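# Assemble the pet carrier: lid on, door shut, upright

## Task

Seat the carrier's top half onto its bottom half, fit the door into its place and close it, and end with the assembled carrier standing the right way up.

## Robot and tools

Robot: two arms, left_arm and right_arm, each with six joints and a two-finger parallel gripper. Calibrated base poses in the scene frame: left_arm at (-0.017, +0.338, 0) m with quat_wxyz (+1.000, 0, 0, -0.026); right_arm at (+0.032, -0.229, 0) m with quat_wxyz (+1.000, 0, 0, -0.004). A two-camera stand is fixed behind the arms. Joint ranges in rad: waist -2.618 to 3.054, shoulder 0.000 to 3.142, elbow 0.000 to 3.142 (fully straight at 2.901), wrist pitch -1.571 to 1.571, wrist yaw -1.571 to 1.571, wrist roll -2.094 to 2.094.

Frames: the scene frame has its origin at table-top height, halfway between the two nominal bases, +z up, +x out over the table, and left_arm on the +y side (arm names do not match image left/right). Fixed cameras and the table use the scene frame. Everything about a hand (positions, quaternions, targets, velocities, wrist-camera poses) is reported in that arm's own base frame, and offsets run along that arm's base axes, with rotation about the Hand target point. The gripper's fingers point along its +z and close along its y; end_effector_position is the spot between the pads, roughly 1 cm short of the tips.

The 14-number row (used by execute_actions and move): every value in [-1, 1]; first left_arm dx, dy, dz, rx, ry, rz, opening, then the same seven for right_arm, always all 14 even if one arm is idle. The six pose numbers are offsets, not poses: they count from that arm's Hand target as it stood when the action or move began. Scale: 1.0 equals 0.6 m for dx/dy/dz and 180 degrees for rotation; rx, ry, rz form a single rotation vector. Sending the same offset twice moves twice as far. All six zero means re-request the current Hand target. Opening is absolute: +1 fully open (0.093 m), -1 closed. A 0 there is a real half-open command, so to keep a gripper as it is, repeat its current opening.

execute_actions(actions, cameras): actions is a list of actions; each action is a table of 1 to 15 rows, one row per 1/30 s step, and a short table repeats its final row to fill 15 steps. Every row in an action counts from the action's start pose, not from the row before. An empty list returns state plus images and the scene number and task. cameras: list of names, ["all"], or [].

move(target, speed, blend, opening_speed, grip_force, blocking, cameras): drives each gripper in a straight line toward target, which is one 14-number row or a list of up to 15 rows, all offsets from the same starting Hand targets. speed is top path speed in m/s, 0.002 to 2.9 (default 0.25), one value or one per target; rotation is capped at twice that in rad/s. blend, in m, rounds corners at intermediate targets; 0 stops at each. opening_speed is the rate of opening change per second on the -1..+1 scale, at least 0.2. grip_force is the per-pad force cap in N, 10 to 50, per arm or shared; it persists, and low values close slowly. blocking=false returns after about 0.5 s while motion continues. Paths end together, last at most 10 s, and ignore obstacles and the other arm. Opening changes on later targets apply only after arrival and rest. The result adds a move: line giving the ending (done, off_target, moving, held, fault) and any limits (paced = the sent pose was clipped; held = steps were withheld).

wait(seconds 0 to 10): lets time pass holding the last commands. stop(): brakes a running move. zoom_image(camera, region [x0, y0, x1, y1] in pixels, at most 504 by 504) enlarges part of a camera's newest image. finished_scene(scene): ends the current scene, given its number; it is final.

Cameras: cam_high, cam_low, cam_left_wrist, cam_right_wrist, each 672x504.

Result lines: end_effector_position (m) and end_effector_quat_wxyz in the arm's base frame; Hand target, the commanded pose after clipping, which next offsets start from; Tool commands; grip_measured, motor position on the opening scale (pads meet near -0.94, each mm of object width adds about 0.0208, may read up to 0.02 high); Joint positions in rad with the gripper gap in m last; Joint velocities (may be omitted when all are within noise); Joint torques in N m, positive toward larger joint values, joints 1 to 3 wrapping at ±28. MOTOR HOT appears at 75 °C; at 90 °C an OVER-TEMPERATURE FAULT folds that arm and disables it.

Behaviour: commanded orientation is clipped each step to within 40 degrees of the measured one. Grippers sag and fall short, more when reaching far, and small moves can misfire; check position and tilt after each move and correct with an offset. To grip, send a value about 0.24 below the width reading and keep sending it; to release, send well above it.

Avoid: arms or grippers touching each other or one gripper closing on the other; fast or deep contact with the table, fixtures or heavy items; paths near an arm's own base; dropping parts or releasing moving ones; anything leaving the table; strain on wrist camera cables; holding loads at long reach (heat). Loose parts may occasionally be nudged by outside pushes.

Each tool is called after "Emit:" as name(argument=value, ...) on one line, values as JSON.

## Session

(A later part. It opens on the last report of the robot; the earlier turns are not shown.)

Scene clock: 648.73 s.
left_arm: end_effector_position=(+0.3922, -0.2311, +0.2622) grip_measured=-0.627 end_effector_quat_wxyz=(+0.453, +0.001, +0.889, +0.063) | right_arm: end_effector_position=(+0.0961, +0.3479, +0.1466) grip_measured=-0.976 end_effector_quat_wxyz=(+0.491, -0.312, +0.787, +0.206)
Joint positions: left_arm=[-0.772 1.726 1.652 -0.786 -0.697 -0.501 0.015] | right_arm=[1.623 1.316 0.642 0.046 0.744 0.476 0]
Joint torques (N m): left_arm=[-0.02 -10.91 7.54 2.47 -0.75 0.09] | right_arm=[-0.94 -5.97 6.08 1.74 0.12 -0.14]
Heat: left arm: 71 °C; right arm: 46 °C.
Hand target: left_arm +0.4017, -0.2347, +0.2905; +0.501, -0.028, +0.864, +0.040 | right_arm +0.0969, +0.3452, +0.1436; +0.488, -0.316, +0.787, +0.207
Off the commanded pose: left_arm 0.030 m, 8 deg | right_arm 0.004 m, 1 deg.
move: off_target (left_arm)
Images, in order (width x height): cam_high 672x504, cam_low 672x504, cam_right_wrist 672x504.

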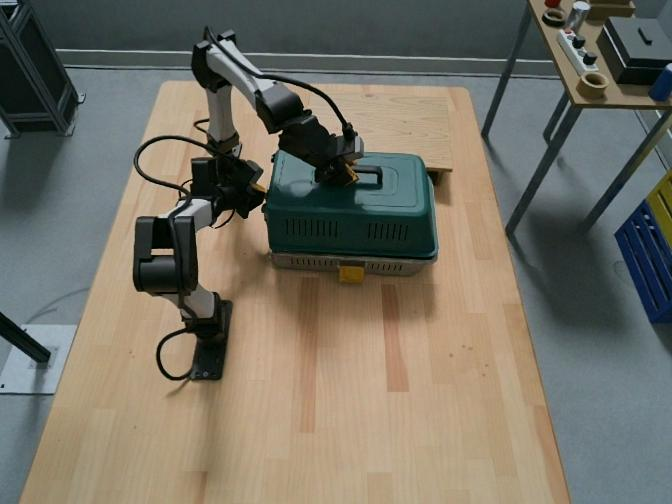

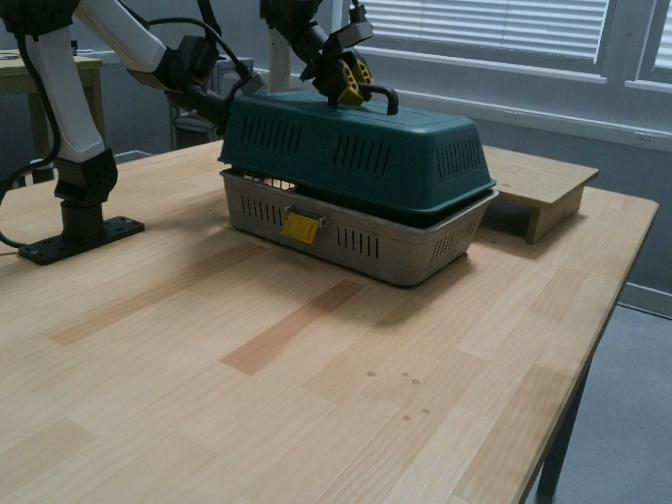

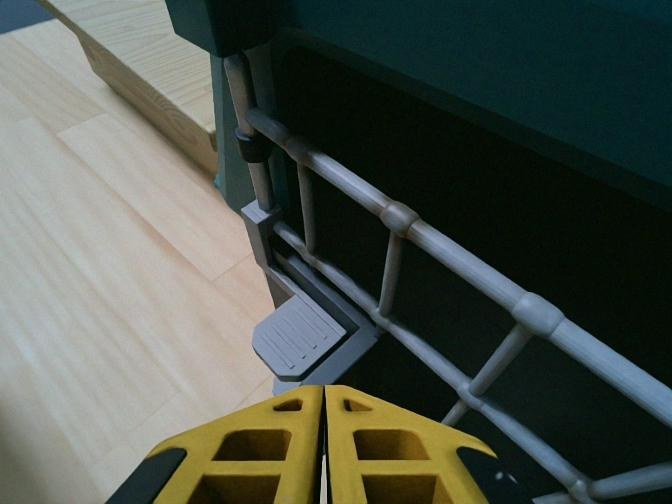

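Emit:
move(target=[0.0,0.0,-0.035,0,0,0,-1,0.0,0.0,0.0,0,0,0,-1], cameras=["cam_right_wrist","cam_high","cam_low"], speed=0.05)

Emit:
zoom_image(camera="cam_high", region=[230, 140, 470, 300])

Scene clock: 652.57 s.
left_arm: end_effector_position=(+0.3975, -0.2351, +0.2507) grip_measured=-0.628 end_effector_quat_wxyz=(+0.470, +0.011, +0.880, +0.071) | right_arm: end_effector_position=(+0.0956, +0.3474, +0.1439) grip_measured=-0.976 end_effector_quat_wxyz=(+0.488, -0.315, +0.788, +0.206)
Joint positions: left_arm=[-0.779 1.726 1.577 -0.673 -0.726 -0.458 0.015] | right_arm=[1.62 1.316 0.636 0.046 0.733 0.475 0]
Joint torques (N m): left_arm=[0.39 -11.74 5.94 2.3 -0.43 -0.28] | right_arm=[-0.7 -5.93 6.54 1.74 0.24 -0.13]
Heat: left arm: 70 °C; right arm: 46 °C.
Hand target: left_arm +0.4017, -0.2346, +0.2694; +0.501, -0.028, +0.864, +0.040 | right_arm +0.0969, +0.3452, +0.1436; +0.488, -0.316, +0.787, +0.206
Off the commanded pose: left_arm 0.019 m, 7 deg | right_arm 0.003 m, 0 deg.
move: off_target (left_arm)
Images, in order (width x height): cam_high 672x504, cam_low 672x504, cam_right_wrist 672x504.

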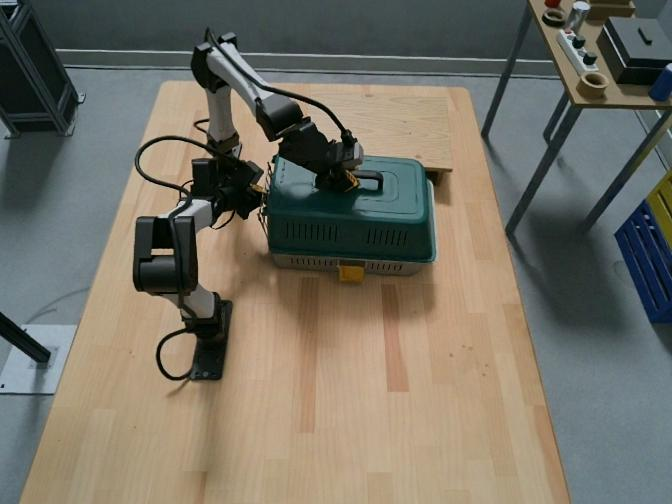

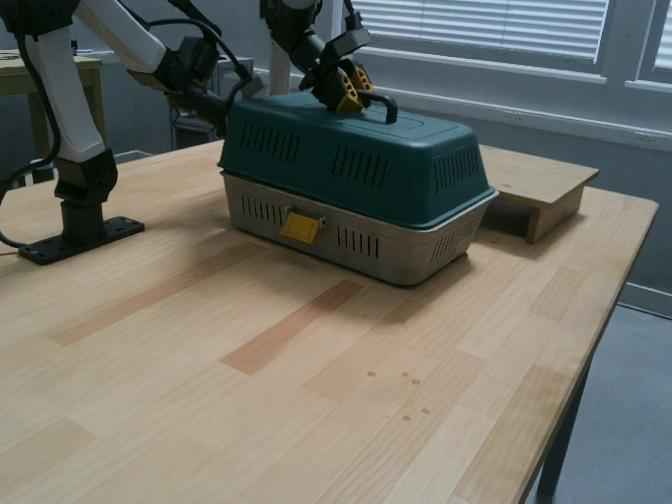

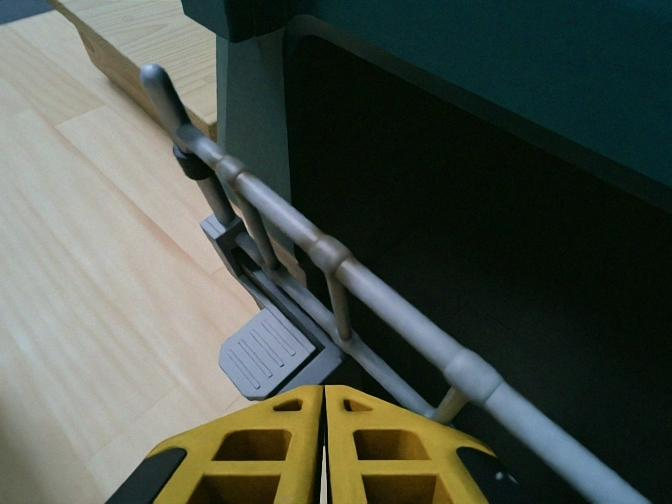

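Scaled by 2.100 from the camera's 672x504 image, which has a finer 960x720 frame.

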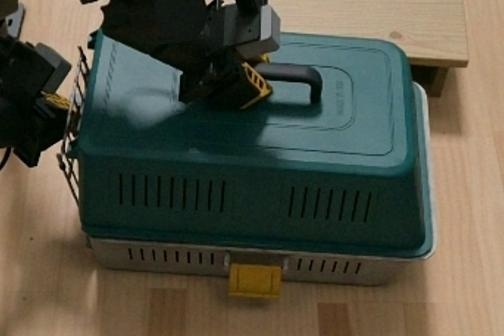

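Emit:
move(target=[[0.0,0.0,0.055,0,0.03,0,-1,-0.02,0,0,0,0,0,-1],[0.0,0.0,0.055,0,0.03,0,-1,0.02,0.0,0.0,0,0,0,-1]], cameras=["cam_right_wrist","cam_high"], speed=0.06)

Emit:
zoom_image(camera="cam_high", region=[230, 140, 470, 300])

Scene clock: 664.40 s.
left_arm: end_effector_position=(+0.3925, -0.2300, +0.2755) grip_measured=-0.628 end_effector_quat_wxyz=(+0.424, +0.002, +0.903, +0.064) | right_arm: end_effector_position=(+0.1039, +0.3476, +0.1414) grip_measured=-0.976 end_effector_quat_wxyz=(+0.483, -0.323, +0.788, +0.203)
Joint positions: left_arm=[-0.758 1.781 1.818 -0.959 -0.655 -0.524 0.015] | right_arm=[1.58 1.316 0.631 0.062 0.689 0.438 0]
Joint torques (N m): left_arm=[-0.03 -9.55 10.77 1.88 -0.6 -0.05] | right_arm=[-1.59 -6.23 6.34 1.91 0.26 -0.16]
Heat: left arm: 66 °C; right arm: 46 °C.
Hand target: left_arm +0.4016, -0.2347, +0.3024; +0.460, -0.026, +0.887, +0.041 | right_arm +0.1089, +0.3453, +0.1437; +0.488, -0.316, +0.787, +0.207
Off the commanded pose: left_arm 0.029 m, 6 deg | right_arm 0.006 m, 1 deg.
move: off_target (left_arm)
Images, in order (width x height): cam_high 672x504, cam_right_wrist 672x504.

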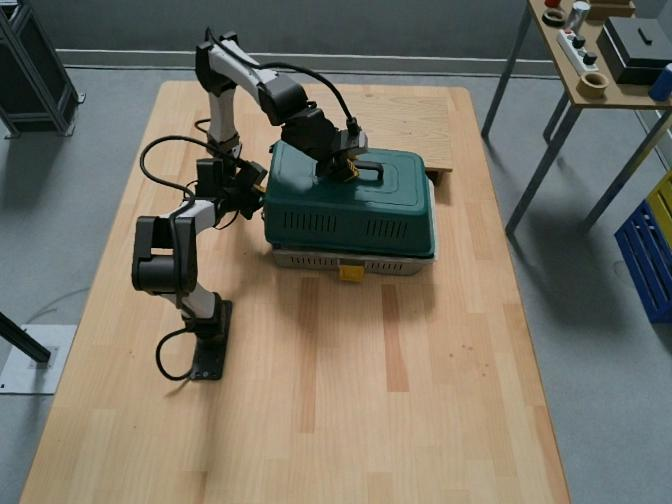

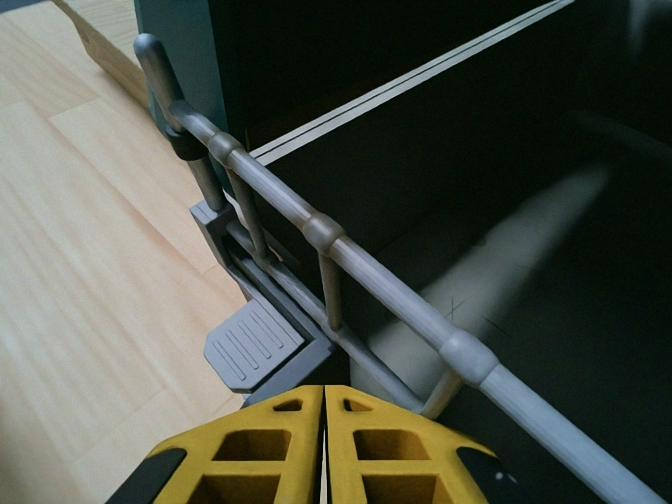

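Scaled by 2.100 from the camera's 672x504 image, which has a finer 960x720 frame.

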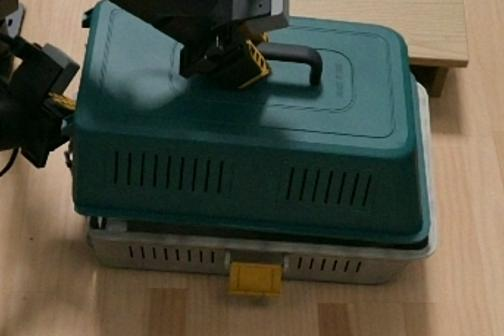

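Emit:
move(target=[0.0,0.0,0.0,0,0,0,-1,0.03,0,0,0,0,0,-1], cameras=["cam_right_wrist","cam_high"], speed=0.06)

Emit:
zoom_image(camera="cam_high", region=[230, 140, 470, 300])

Scene clock: 669.43 s.
left_arm: end_effector_position=(+0.4000, -0.2281, +0.2787) grip_measured=-0.628 end_effector_quat_wxyz=(+0.435, -0.006, +0.898, +0.065) | right_arm: end_effector_position=(+0.1171, +0.3486, +0.1390) grip_measured=-0.976 end_effector_quat_wxyz=(+0.479, -0.336, +0.785, +0.203)
Joint positions: left_arm=[-0.747 1.788 1.822 -0.93 -0.668 -0.518 0.015] | right_arm=[1.515 1.316 0.62 0.098 0.617 0.372 0]
Joint torques (N m): left_arm=[-0.75 -10.02 10.62 1.64 -0.45 -0.1] | right_arm=[-2.48 -6.15 6.6 2 0.32 0.01]
Heat: left arm: 66 °C; right arm: 46 °C.
Hand target: left_arm +0.4017, -0.2347, +0.3025; +0.460, -0.026, +0.887, +0.041 | right_arm +0.1270, +0.3452, +0.1436; +0.488, -0.316, +0.787, +0.206
Off the commanded pose: left_arm 0.025 m, 5 deg | right_arm 0.011 m, 3 deg.
move: off_target (left_arm, right_arm)
Images, in order (width x height): cam_high 672x504, cam_right_wrist 672x504.

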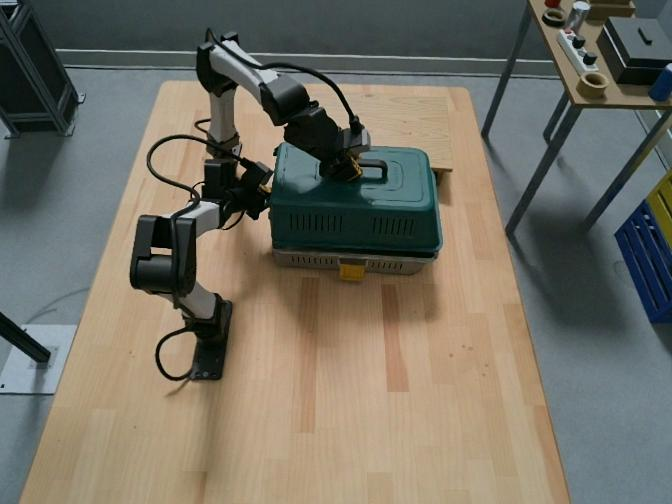

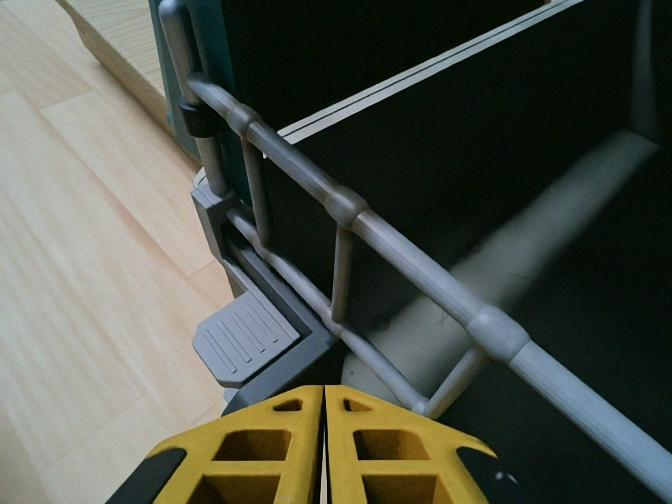

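Scaled by 2.100 from the camera's 672x504 image, which has a finer 960x720 frame.

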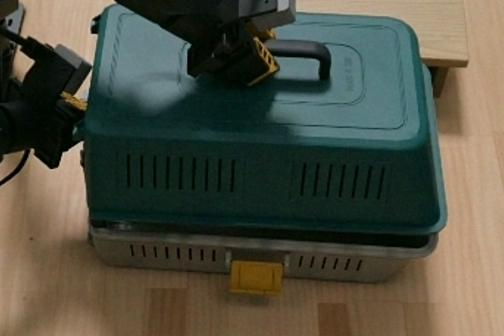

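Emit:
move(target=[[0.0,0.0,-0.025,0,-0.01,0,-1,-0.01,0,0,0,0,0,-1],[0.0,0.0,-0.045,0,-0.03,0,-1,-0.01,0,0,0,0,0,-1]], cameras=["cam_right_wrist","cam_high","cam_low"], speed=0.05)

Emit:
zoom_image(camera="cam_high", region=[230, 140, 470, 300])

Scene clock: 678.70 s.
left_arm: end_effector_position=(+0.4030, -0.2330, +0.2520) grip_measured=-0.628 end_effector_quat_wxyz=(+0.469, +0.001, +0.880, +0.070) | right_arm: end_effector_position=(+0.1169, +0.3484, +0.1393) grip_measured=-0.976 end_effector_quat_wxyz=(+0.479, -0.332, +0.786, +0.204)
Joint positions: left_arm=[-0.766 1.741 1.601 -0.683 -0.722 -0.468 0.015] | right_arm=[1.517 1.316 0.62 0.098 0.622 0.381 0]
Joint torques (N m): left_arm=[-0.59 -13.03 5.93 2.13 -0.47 -0.2] | right_arm=[-0.5 -6.22 6.8 1.88 0.47 0.07]
Heat: left arm: 68 °C; right arm: 46 °C.
Hand target: left_arm +0.4016, -0.2348, +0.2754; +0.501, -0.027, +0.864, +0.040 | right_arm +0.1209, +0.3452, +0.1436; +0.488, -0.316, +0.787, +0.207
Off the commanded pose: left_arm 0.024 m, 6 deg | right_arm 0.007 m, 2 deg.
move: off_target (left_arm)
Images, in order (width x height): cam_high 672x504, cam_low 672x504, cam_right_wrist 672x504.

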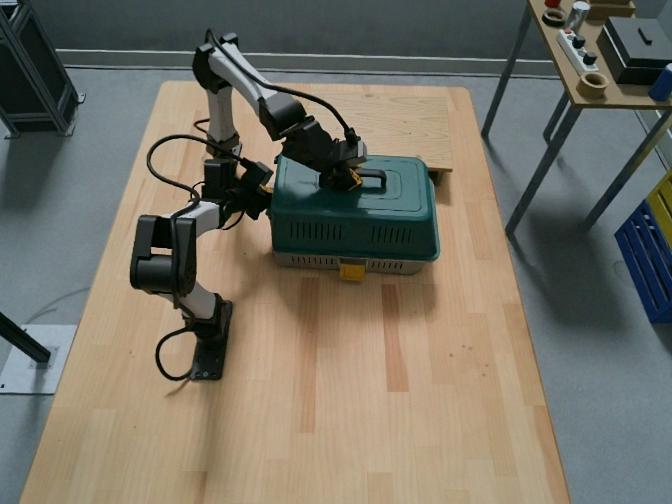

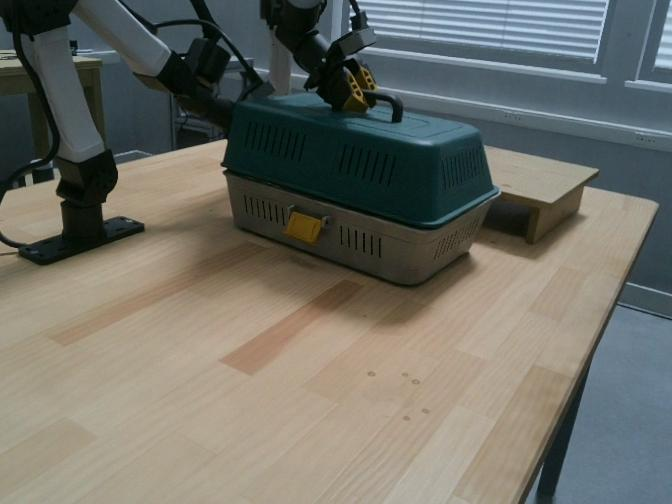

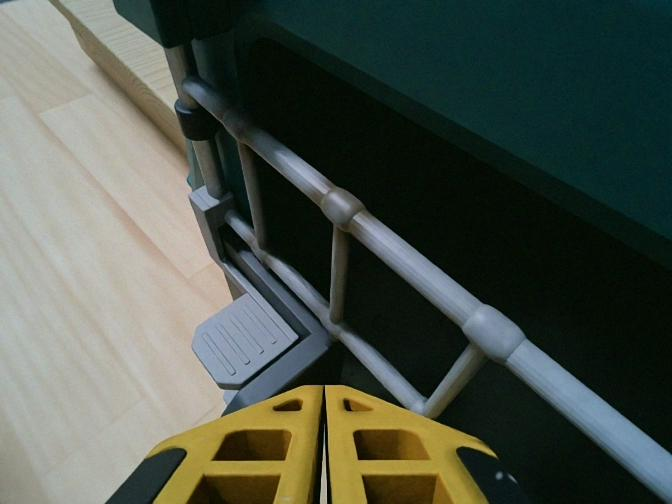

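Scaled by 2.100 from the camera's 672x504 image, which has a finer 960x720 frame.

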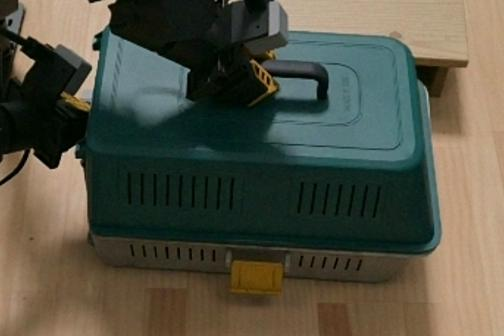

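Emit:
move(target=[0.0,0.0,-0.035,0,0.01,0,-1,0.003,0,0,0,0,0,-1], cameras=["cam_right_wrist","cam_high","cam_low"], speed=0.05)

Emit:
zoom_image(camera="cam_high", region=[230, 140, 470, 300])

Emit:
zoom_image(camera="cam_low", region=[200, 80, 540, 300])

Scene clock: 682.60 s.
left_arm: end_effector_position=(+0.4038, -0.2322, +0.2508) grip_measured=-0.628 end_effector_quat_wxyz=(+0.478, -0.001, +0.876, +0.069) | right_arm: end_effector_position=(+0.1169, +0.3484, +0.1393) grip_measured=-0.976 end_effector_quat_wxyz=(+0.479, -0.332, +0.786, +0.204)
Joint positions: left_arm=[-0.766 1.729 1.566 -0.636 -0.731 -0.46 0.015] | right_arm=[1.517 1.316 0.62 0.098 0.622 0.381 0]
Joint torques (N m): left_arm=[-0.1 -10.95 4.9 1.99 -0.17 -0.42] | right_arm=[-1.21 -6.16 6.72 1.92 0.4 0.03]
Heat: left arm: 66 °C; right arm: 46 °C.
Hand target: left_arm +0.4016, -0.2347, +0.2544; +0.488, -0.027, +0.872, +0.040 | right_arm +0.1227, +0.3452, +0.1436; +0.488, -0.316, +0.787, +0.207
Off the commanded pose: left_arm 0.005 m, 5 deg | right_arm 0.008 m, 2 deg.
move: off_target (left_arm)
Images, in order (width x height): cam_high 672x504, cam_low 672x504, cam_right_wrist 672x504.

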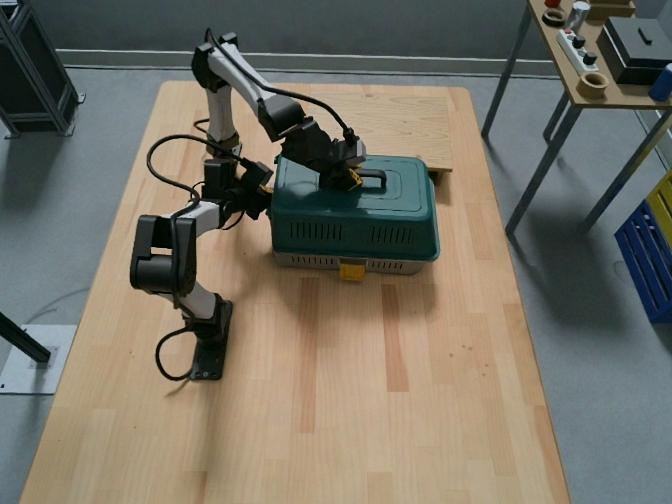

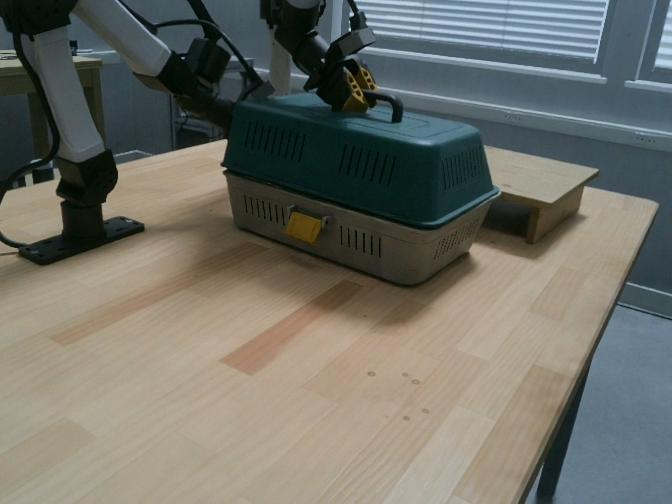

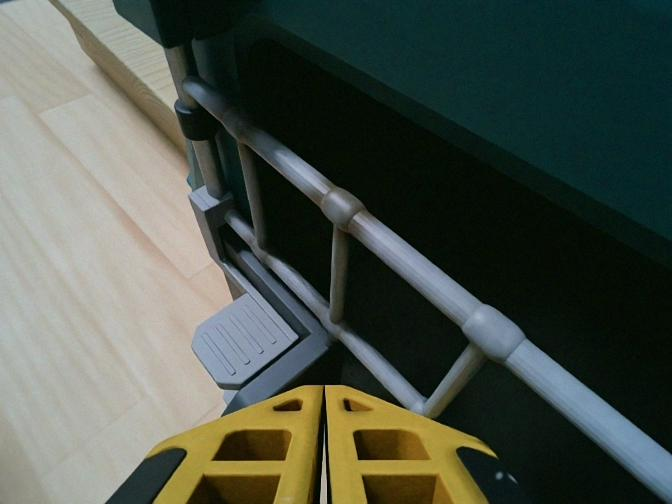

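Scaled by 2.100 from the camera's 672x504 image, which has a finer 960x720 frame.

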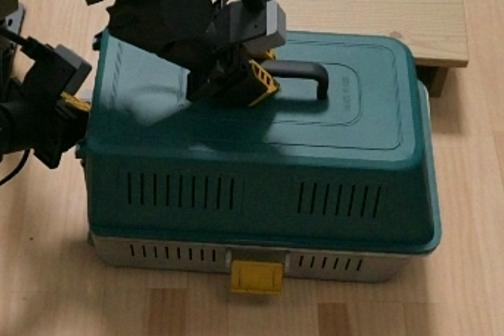

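Scaled by 1.482 from the camera's 672x504 image, which has a finer 960x720 frame.

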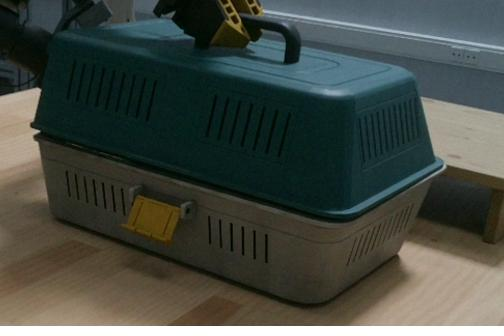

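Emit:
move(target=[0.0,0.0,-0.035,0,0.0,0,-1,0.00,0,0,0,0,0,-1], cameras=["cam_right_wrist","cam_high","cam_low"], speed=0.05)

Emit:
zoom_image(camera="cam_high", region=[230, 180, 350, 300])

Emit:
zoom_image(camera="cam_low", region=[200, 80, 540, 300])

Scene clock: 686.83 s.
left_arm: end_effector_position=(+0.4049, -0.2317, +0.2495) grip_measured=-0.628 end_effector_quat_wxyz=(+0.500, -0.004, +0.864, +0.066) | right_arm: end_effector_position=(+0.1169, +0.3484, +0.1393) grip_measured=-0.976 end_effector_quat_wxyz=(+0.479, -0.332, +0.786, +0.204)
Joint positions: left_arm=[-0.769 1.702 1.49 -0.528 -0.754 -0.433 0.015] | right_arm=[1.517 1.316 0.62 0.098 0.622 0.381 0]
Joint torques (N m): left_arm=[-0.02 -8.61 4.03 1.77 0.01 -0.7] | right_arm=[-1.17 -6.23 6.68 1.92 0.41 0.03]
Heat: left arm: 65 °C; right arm: 46 °C.
Hand target: left_arm +0.4016, -0.2347, +0.2335; +0.488, -0.027, +0.872, +0.040 | right_arm +0.1227, +0.3452, +0.1436; +0.488, -0.316, +0.787, +0.207
Off the commanded pose: left_arm 0.017 m, 4 deg | right_arm 0.008 m, 2 deg.
move: off_target (left_arm)
Images, in order (width x height): cam_high 672x504, cam_low 672x504, cam_right_wrist 672x504.

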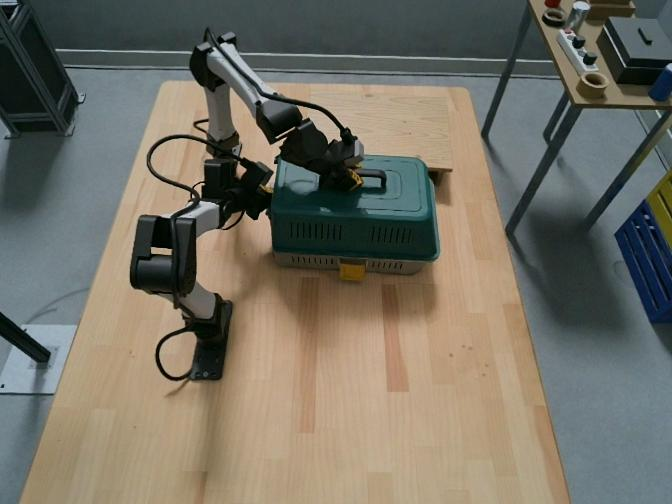

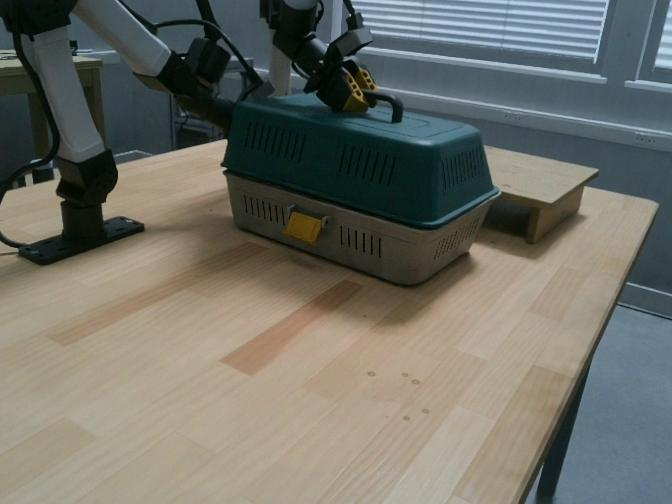

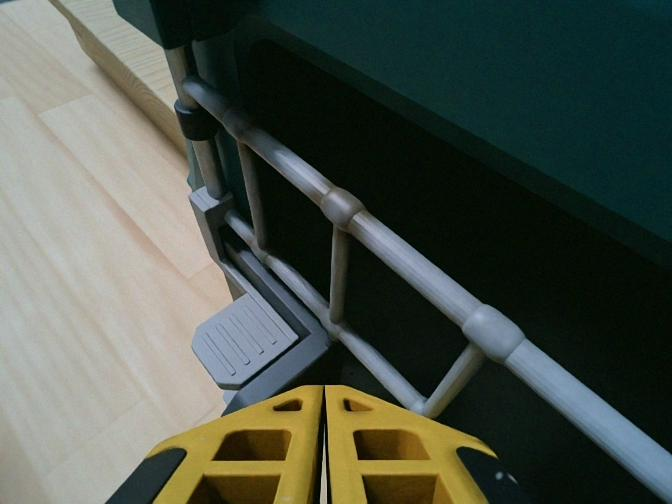

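Scaled by 4.200 from the camera's 672x504 image, which has a finer 960x720 frame.

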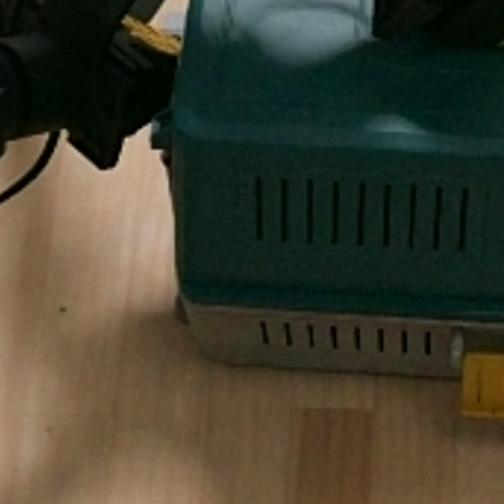

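Scaled by 1.482 from the camera's 672x504 image, which has a finer 960x720 frame.

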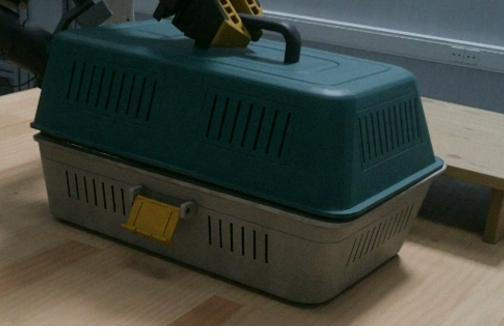

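Emit:
move(target=[0.0,0.0,0.015,0,0.0,0,-1,-0.1,-0.03,0,0,0,0,-1], cameras=["cam_right_wrist"], speed=0.08)

Scene clock: 690.53 s.
left_arm: end_effector_position=(+0.4049, -0.2317, +0.2495) grip_measured=-0.628 end_effector_quat_wxyz=(+0.500, -0.004, +0.864, +0.066) | right_arm: end_effector_position=(+0.0631, +0.3279, +0.1372) grip_measured=-0.976 end_effector_quat_wxyz=(+0.485, -0.326, +0.787, +0.197)
Joint positions: left_arm=[-0.769 1.702 1.49 -0.528 -0.754 -0.432 0.015] | right_arm=[1.766 1.268 0.61 -0.083 0.84 0.591 0]
Joint torques (N m): left_arm=[-0.08 -8.85 6.68 1.5 0.01 -0.63] | right_arm=[0.17 -6.05 7.83 1.49 0.43 0.08]
Heat: left arm: 64 °C; right arm: 46 °C.
Hand target: left_arm +0.4016, -0.2347, +0.2424; +0.488, -0.027, +0.872, +0.040 | right_arm +0.0627, +0.3272, +0.1437; +0.488, -0.316, +0.787, +0.206
Off the commanded pose: left_arm 0.008 m, 4 deg | right_arm 0.006 m, 2 deg.
move: off_target (left_arm)
Images, in order (width x height): cam_right_wrist 672x504.

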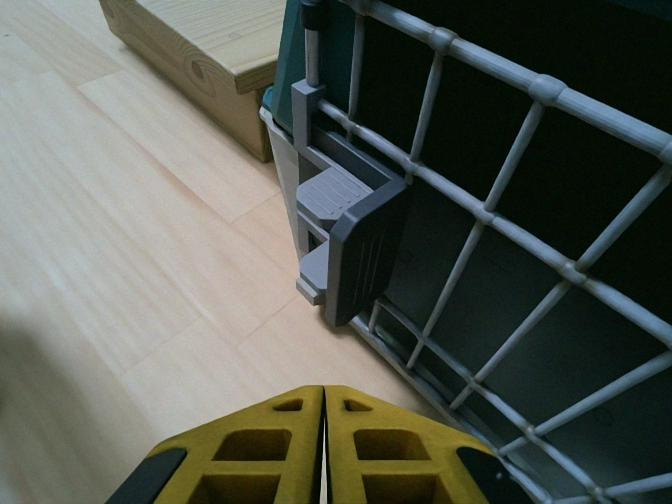

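Emit:
move(target=[[0,0,0.0,0,0.0,0,-1,-0.08,-0.05,0.05,0,0,0,-1],[0,0,0.0,0,0.0,0,-1,-0.14,-0.1,0.3,0,0,0,-1]], cameras=["cam_right_wrist"], speed=0.2, blend=0.03)

Emit:
zoom_image(camera="cam_right_wrist", region=[320, 130, 672, 440])

Scene clock: 696.27 s.
left_arm: end_effector_position=(+0.4049, -0.2317, +0.2495) grip_measured=-0.628 end_effector_quat_wxyz=(+0.500, -0.004, +0.864, +0.066) | right_arm: end_effector_position=(-0.0193, +0.2658, +0.3166) grip_measured=-0.976 end_effector_quat_wxyz=(+0.489, -0.324, +0.786, +0.196)
Joint positions: left_arm=[-0.769 1.702 1.49 -0.528 -0.754 -0.432 0.015] | right_arm=[2.241 1.326 1.469 -1.51 1.1 1.333 0]
Joint torques (N m): left_arm=[0.08 -8.87 6.56 1.54 -0.02 -0.65] | right_arm=[0.27 -3.14 9.42 0.53 0.67 0.09]
Heat: left arm: 64 °C; right arm: 47 °C.
Hand target: left_arm +0.4016, -0.2347, +0.2424; +0.488, -0.027, +0.872, +0.040 | right_arm -0.0213, +0.2672, +0.3236; +0.488, -0.316, +0.787, +0.206
Off the commanded pose: left_arm 0.008 m, 4 deg | right_arm 0.007 m, 2 deg.
move: off_target (left_arm)
Images, in order (width x height): cam_right_wrist 672x504.

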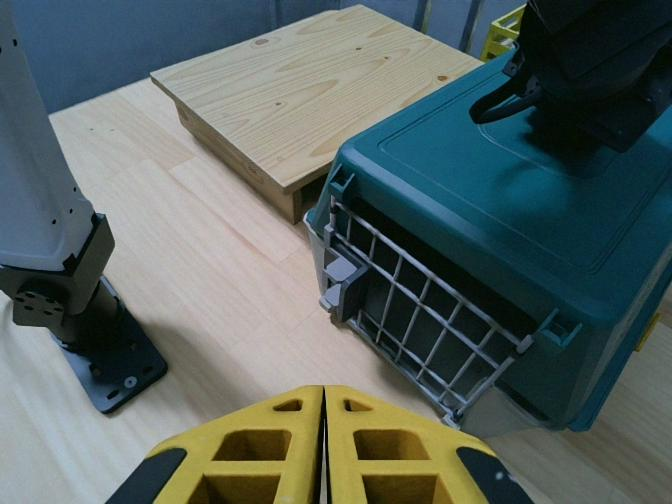

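Scaled by 1.432 from the camera's 672x504 image, which has a finer 960x720 frame.

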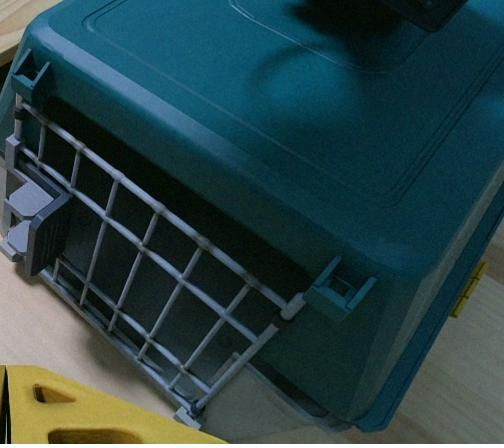

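Emit:
zoom_image(camera="cam_right_wrist", region=[300, 150, 400, 250])

Emit:
zoom_image(camera="cam_right_wrist", region=[490, 280, 610, 400])

Emit:
zoom_image(camera="cam_right_wrist", region=[400, 340, 580, 450])

Scaled by 5.040 from the camera's 672x504 image, which has a finer 960x720 frame.

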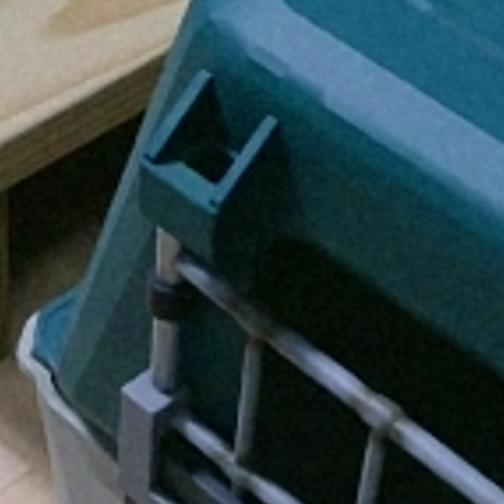

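Scaled by 4.200 from the camera's 672x504 image, which has a finer 960x720 frame.

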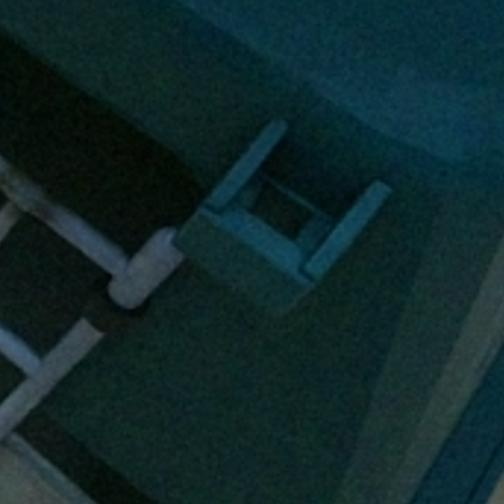

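Scaled by 2.800 from the camera's 672x504 image, which has a finer 960x720 frame.

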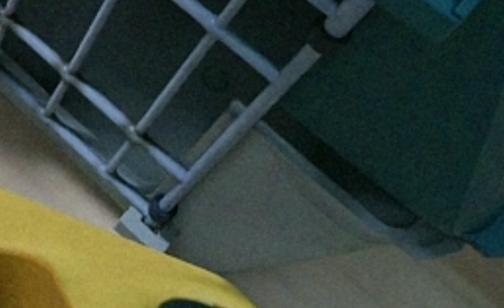

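Emit:
move(target=[-0.003,0.022,0.012,0,0.01,0,-1,0,0,0,0,0,0,-1], cameras=["cam_right_wrist","cam_low"], speed=0.03)

Emit:
zoom_image(camera="cam_right_wrist", region=[300, 150, 400, 250])

Emit:
zoom_image(camera="cam_right_wrist", region=[490, 280, 610, 400])

Emit:
zoom_image(camera="cam_low", region=[200, 80, 540, 300])

Scene clock: 723.20 s.
left_arm: end_effector_position=(+0.4045, -0.2294, +0.2507) grip_measured=-0.629 end_effector_quat_wxyz=(+0.493, -0.001, +0.868, +0.061) | right_arm: end_effector_position=(-0.0192, +0.2657, +0.3166) grip_measured=-0.976 end_effector_quat_wxyz=(+0.489, -0.324, +0.786, +0.196)
Joint positions: left_arm=[-0.76 1.696 1.499 -0.55 -0.73 -0.431 0.015] | right_arm=[2.241 1.326 1.469 -1.511 1.1 1.335 0]
Joint torques (N m): left_arm=[1.37 -10.61 7.19 1.11 0.09 -0.59] | right_arm=[0.27 -3.15 9.42 0.5 0.68 0.08]
Heat: left arm: 63 °C; right arm: 47 °C.
Hand target: left_arm +0.3999, -0.2215, +0.2497; +0.474, -0.026, +0.879, +0.041 | right_arm -0.0213, +0.2672, +0.3236; +0.488, -0.316, +0.787, +0.206
Off the commanded pose: left_arm 0.009 m, 5 deg | right_arm 0.008 m, 2 deg.
move: off_target (left_arm)
Images, in order (width x height): cam_low 672x504, cam_right_wrist 672x504.

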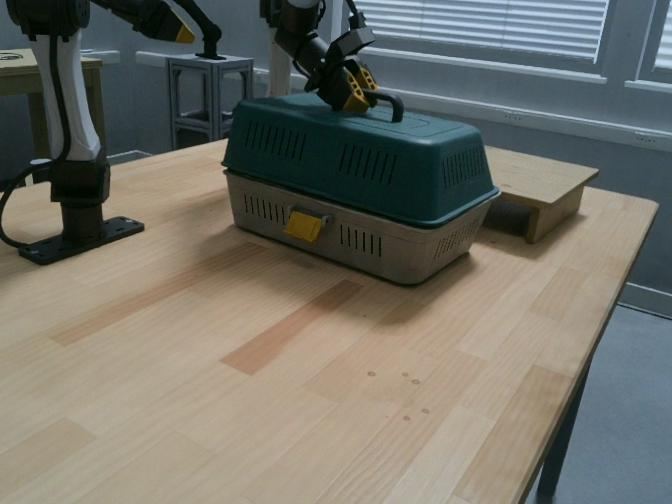

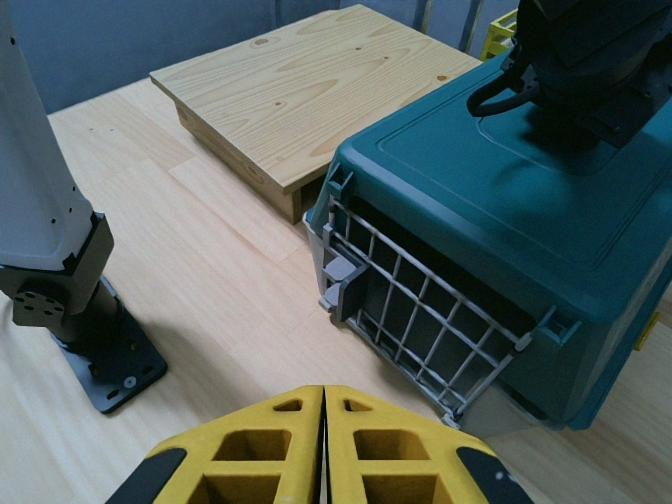

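Scaled by 5.040 from the camera's 672x504 image, which has a finer 960x720 frame.

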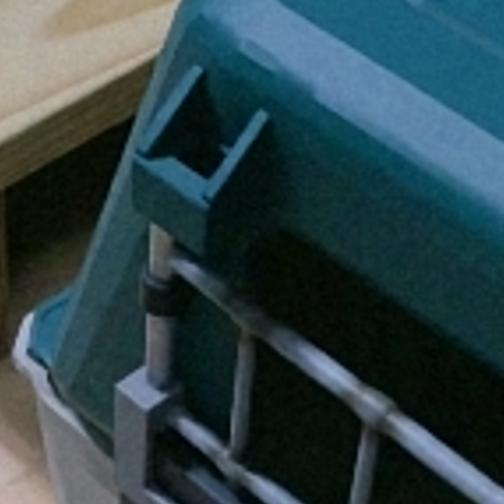

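Scaled by 4.200 from the camera's 672x504 image, which has a finer 960x720 frame.

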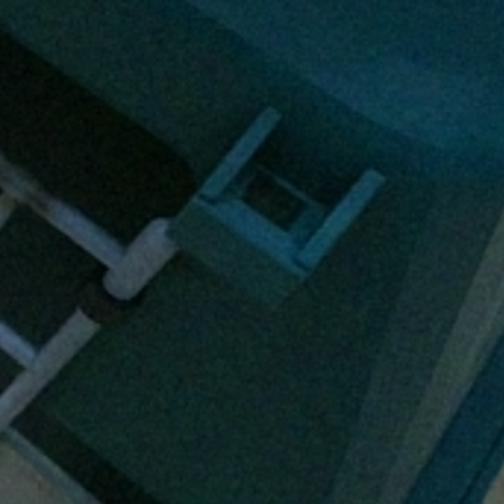

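Scaled by 1.482 from the camera's 672x504 image, which has a finer 960x720 frame.

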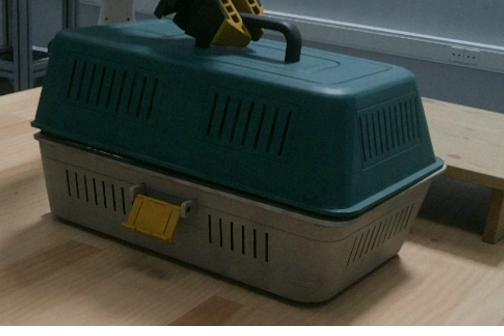

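Emit:
move(target=[0.0,0.0,0.05,0,-0.015,0,-1,0,0,0,0,0,0,-1], cameras=["cam_right_wrist","cam_low"], speed=0.04)

Emit:
zoom_image(camera="cam_right_wrist", region=[300, 150, 400, 250])

Emit:
zoom_image(camera="cam_right_wrist", region=[490, 280, 610, 400])

Scene clock: 734.60 s.
left_arm: end_effector_position=(+0.3992, -0.2253, +0.2509) grip_measured=-0.629 end_effector_quat_wxyz=(+0.475, +0.007, +0.877, +0.069) | right_arm: end_effector_position=(-0.0192, +0.2657, +0.3166) grip_measured=-0.976 end_effector_quat_wxyz=(+0.489, -0.324, +0.786, +0.196)
Joint positions: left_arm=[-0.758 1.696 1.533 -0.634 -0.717 -0.44 0.015] | right_arm=[2.241 1.326 1.469 -1.511 1.1 1.335 0]
Joint torques (N m): left_arm=[0.72 -11.81 10.02 1.61 -0.3 -0.27] | right_arm=[0.25 -3.18 9.43 0.51 0.68 0.08]
Heat: left arm: 62 °C; right arm: 48 °C.
Hand target: left_arm +0.3998, -0.2216, +0.2796; +0.495, -0.027, +0.868, +0.040 | right_arm -0.0213, +0.2672, +0.3236; +0.488, -0.316, +0.787, +0.206
Off the commanded pose: left_arm 0.029 m, 6 deg | right_arm 0.008 m, 2 deg.
move: off_target (left_arm)
Images, in order (width x height): cam_low 672x504, cam_right_wrist 672x504.

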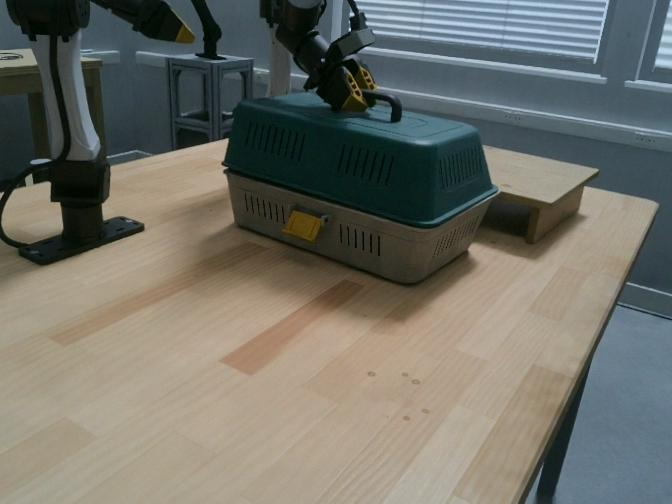

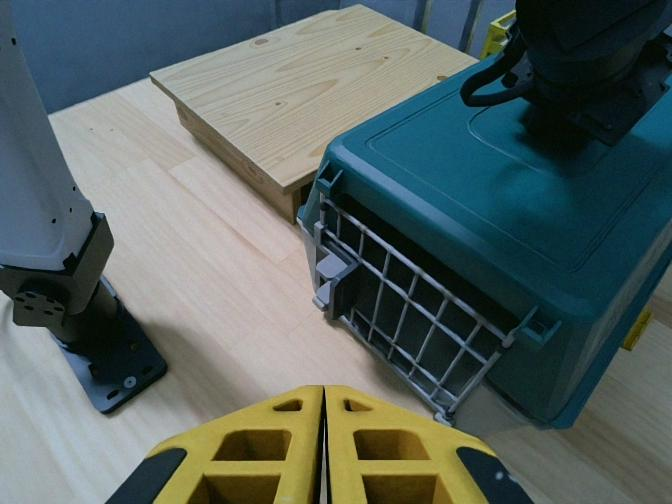

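Scaled by 5.040 from the camera's 672x504 image, which has a finer 960x720 frame.

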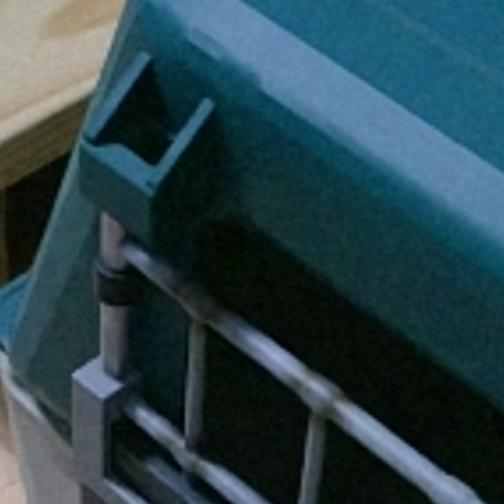

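Scaled by 4.200 from the camera's 672x504 image, which has a finer 960x720 frame.

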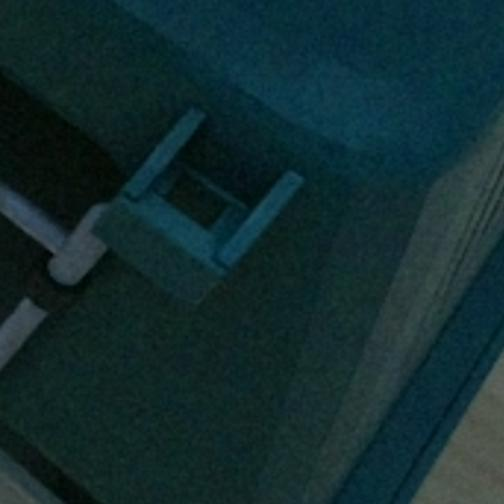

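Emit:
move(target=[[0,0,0.0,0,0.0,0,-1,0.1,-0.1,0.2,0,0,0,-1],[0,0,0.0,0,0.0,0,-1,0.3,-0.25,0.2,0,0,0,-1],[0,0,0.0,0,0.0,0,-1,0.22,-0.33,0.1,0,0,0.0,-1]], cameras=["cam_right_wrist","cam_high"], speed=0.25, blend=0.04)

Scene clock: 746.63 s.
left_arm: end_effector_position=(+0.3991, -0.2253, +0.2509) grip_measured=-0.629 end_effector_quat_wxyz=(+0.475, +0.006, +0.877, +0.069) | right_arm: end_effector_position=(+0.1096, +0.0684, +0.3796) grip_measured=-0.976 end_effector_quat_wxyz=(+0.489, -0.320, +0.785, +0.205)
Joint positions: left_arm=[-0.758 1.696 1.533 -0.634 -0.717 -0.44 0.015] | right_arm=[1.63 0.609 1.539 -1.562 0.739 0.469 0]
Joint torques (N m): left_arm=[0.65 -11.89 10.1 1.56 -0.24 -0.27] | right_arm=[0.27 5.91 6.01 1.63 0.37 0.06]
Heat: left arm: 62 °C; right arm: 48 °C.
Hand target: left_arm +0.3998, -0.2215, +0.2796; +0.494, -0.027, +0.868, +0.040 | right_arm +0.1107, +0.0693, +0.3837; +0.488, -0.316, +0.787, +0.207
Off the commanded pose: left_arm 0.029 m, 6 deg | right_arm 0.004 m, 1 deg.
shoulder posture changed (right arm): the wrist came as close to joint 1's axis as it can, and the arm is now in the other of its two shoulder postures.
joint sent to its limit (right arm) — joint 4 (wrist pitch), lower limit. The joint targets still meet the commanded pose.
move: off_target (left_arm)
Images, in order (width x height): cam_high 672x504, cam_right_wrist 672x504.

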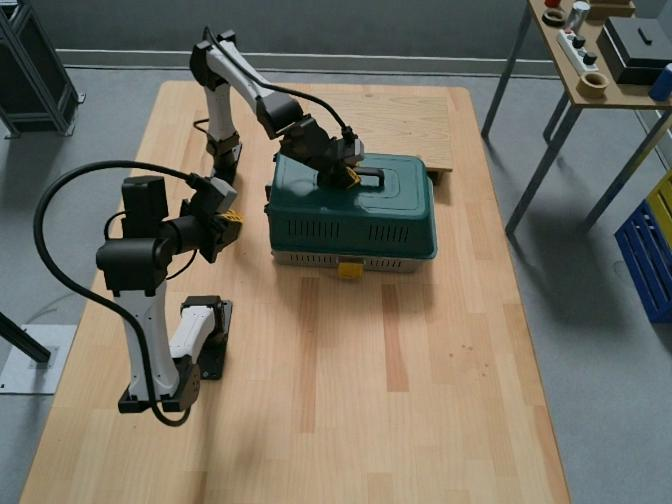

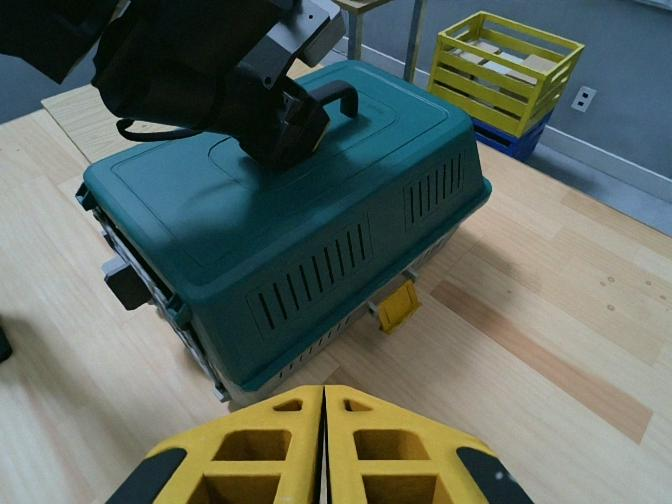

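Emit:
zoom_image(camera="cam_right_wrist", region=[70, 170, 330, 430])

Emit:
zoom_image(camera="cam_right_wrist", region=[130, 260, 250, 400])

Emit:
zoom_image(camera="cam_right_wrist", region=[260, 170, 520, 420])

Scaled by 1.938 from the camera's 672x504 image, which has a finer 960x720 frame.

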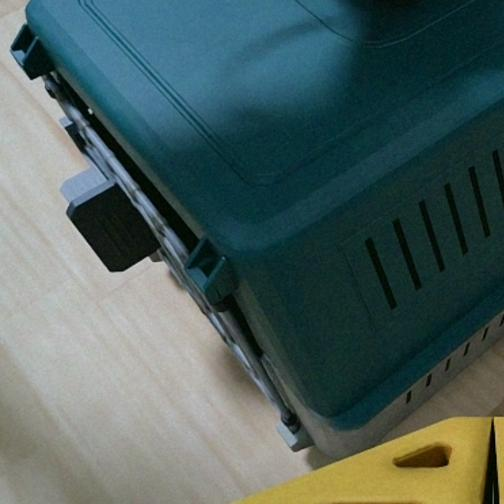

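Scaled by 3.600 from the camera's 672x504 image, which has a finer 960x720 frame.

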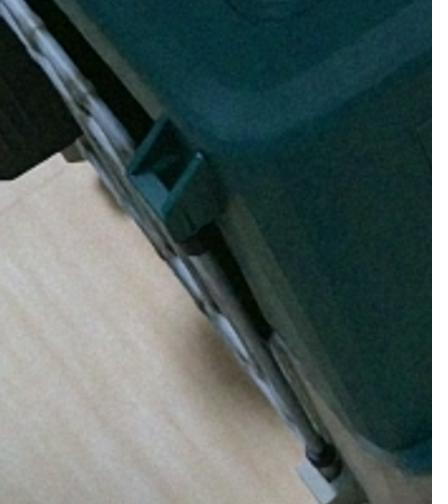

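Scaled by 1.938 from the camera's 672x504 image, which has a finer 960x720 frame.

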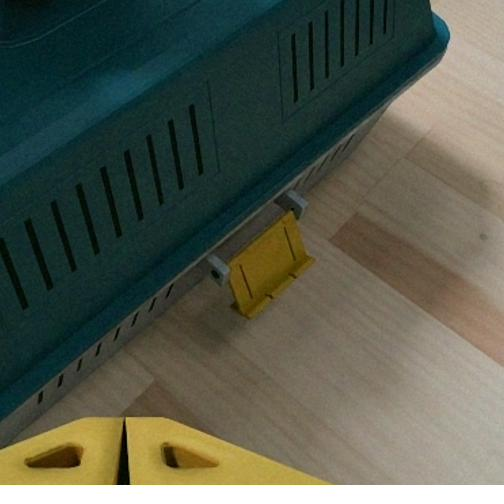

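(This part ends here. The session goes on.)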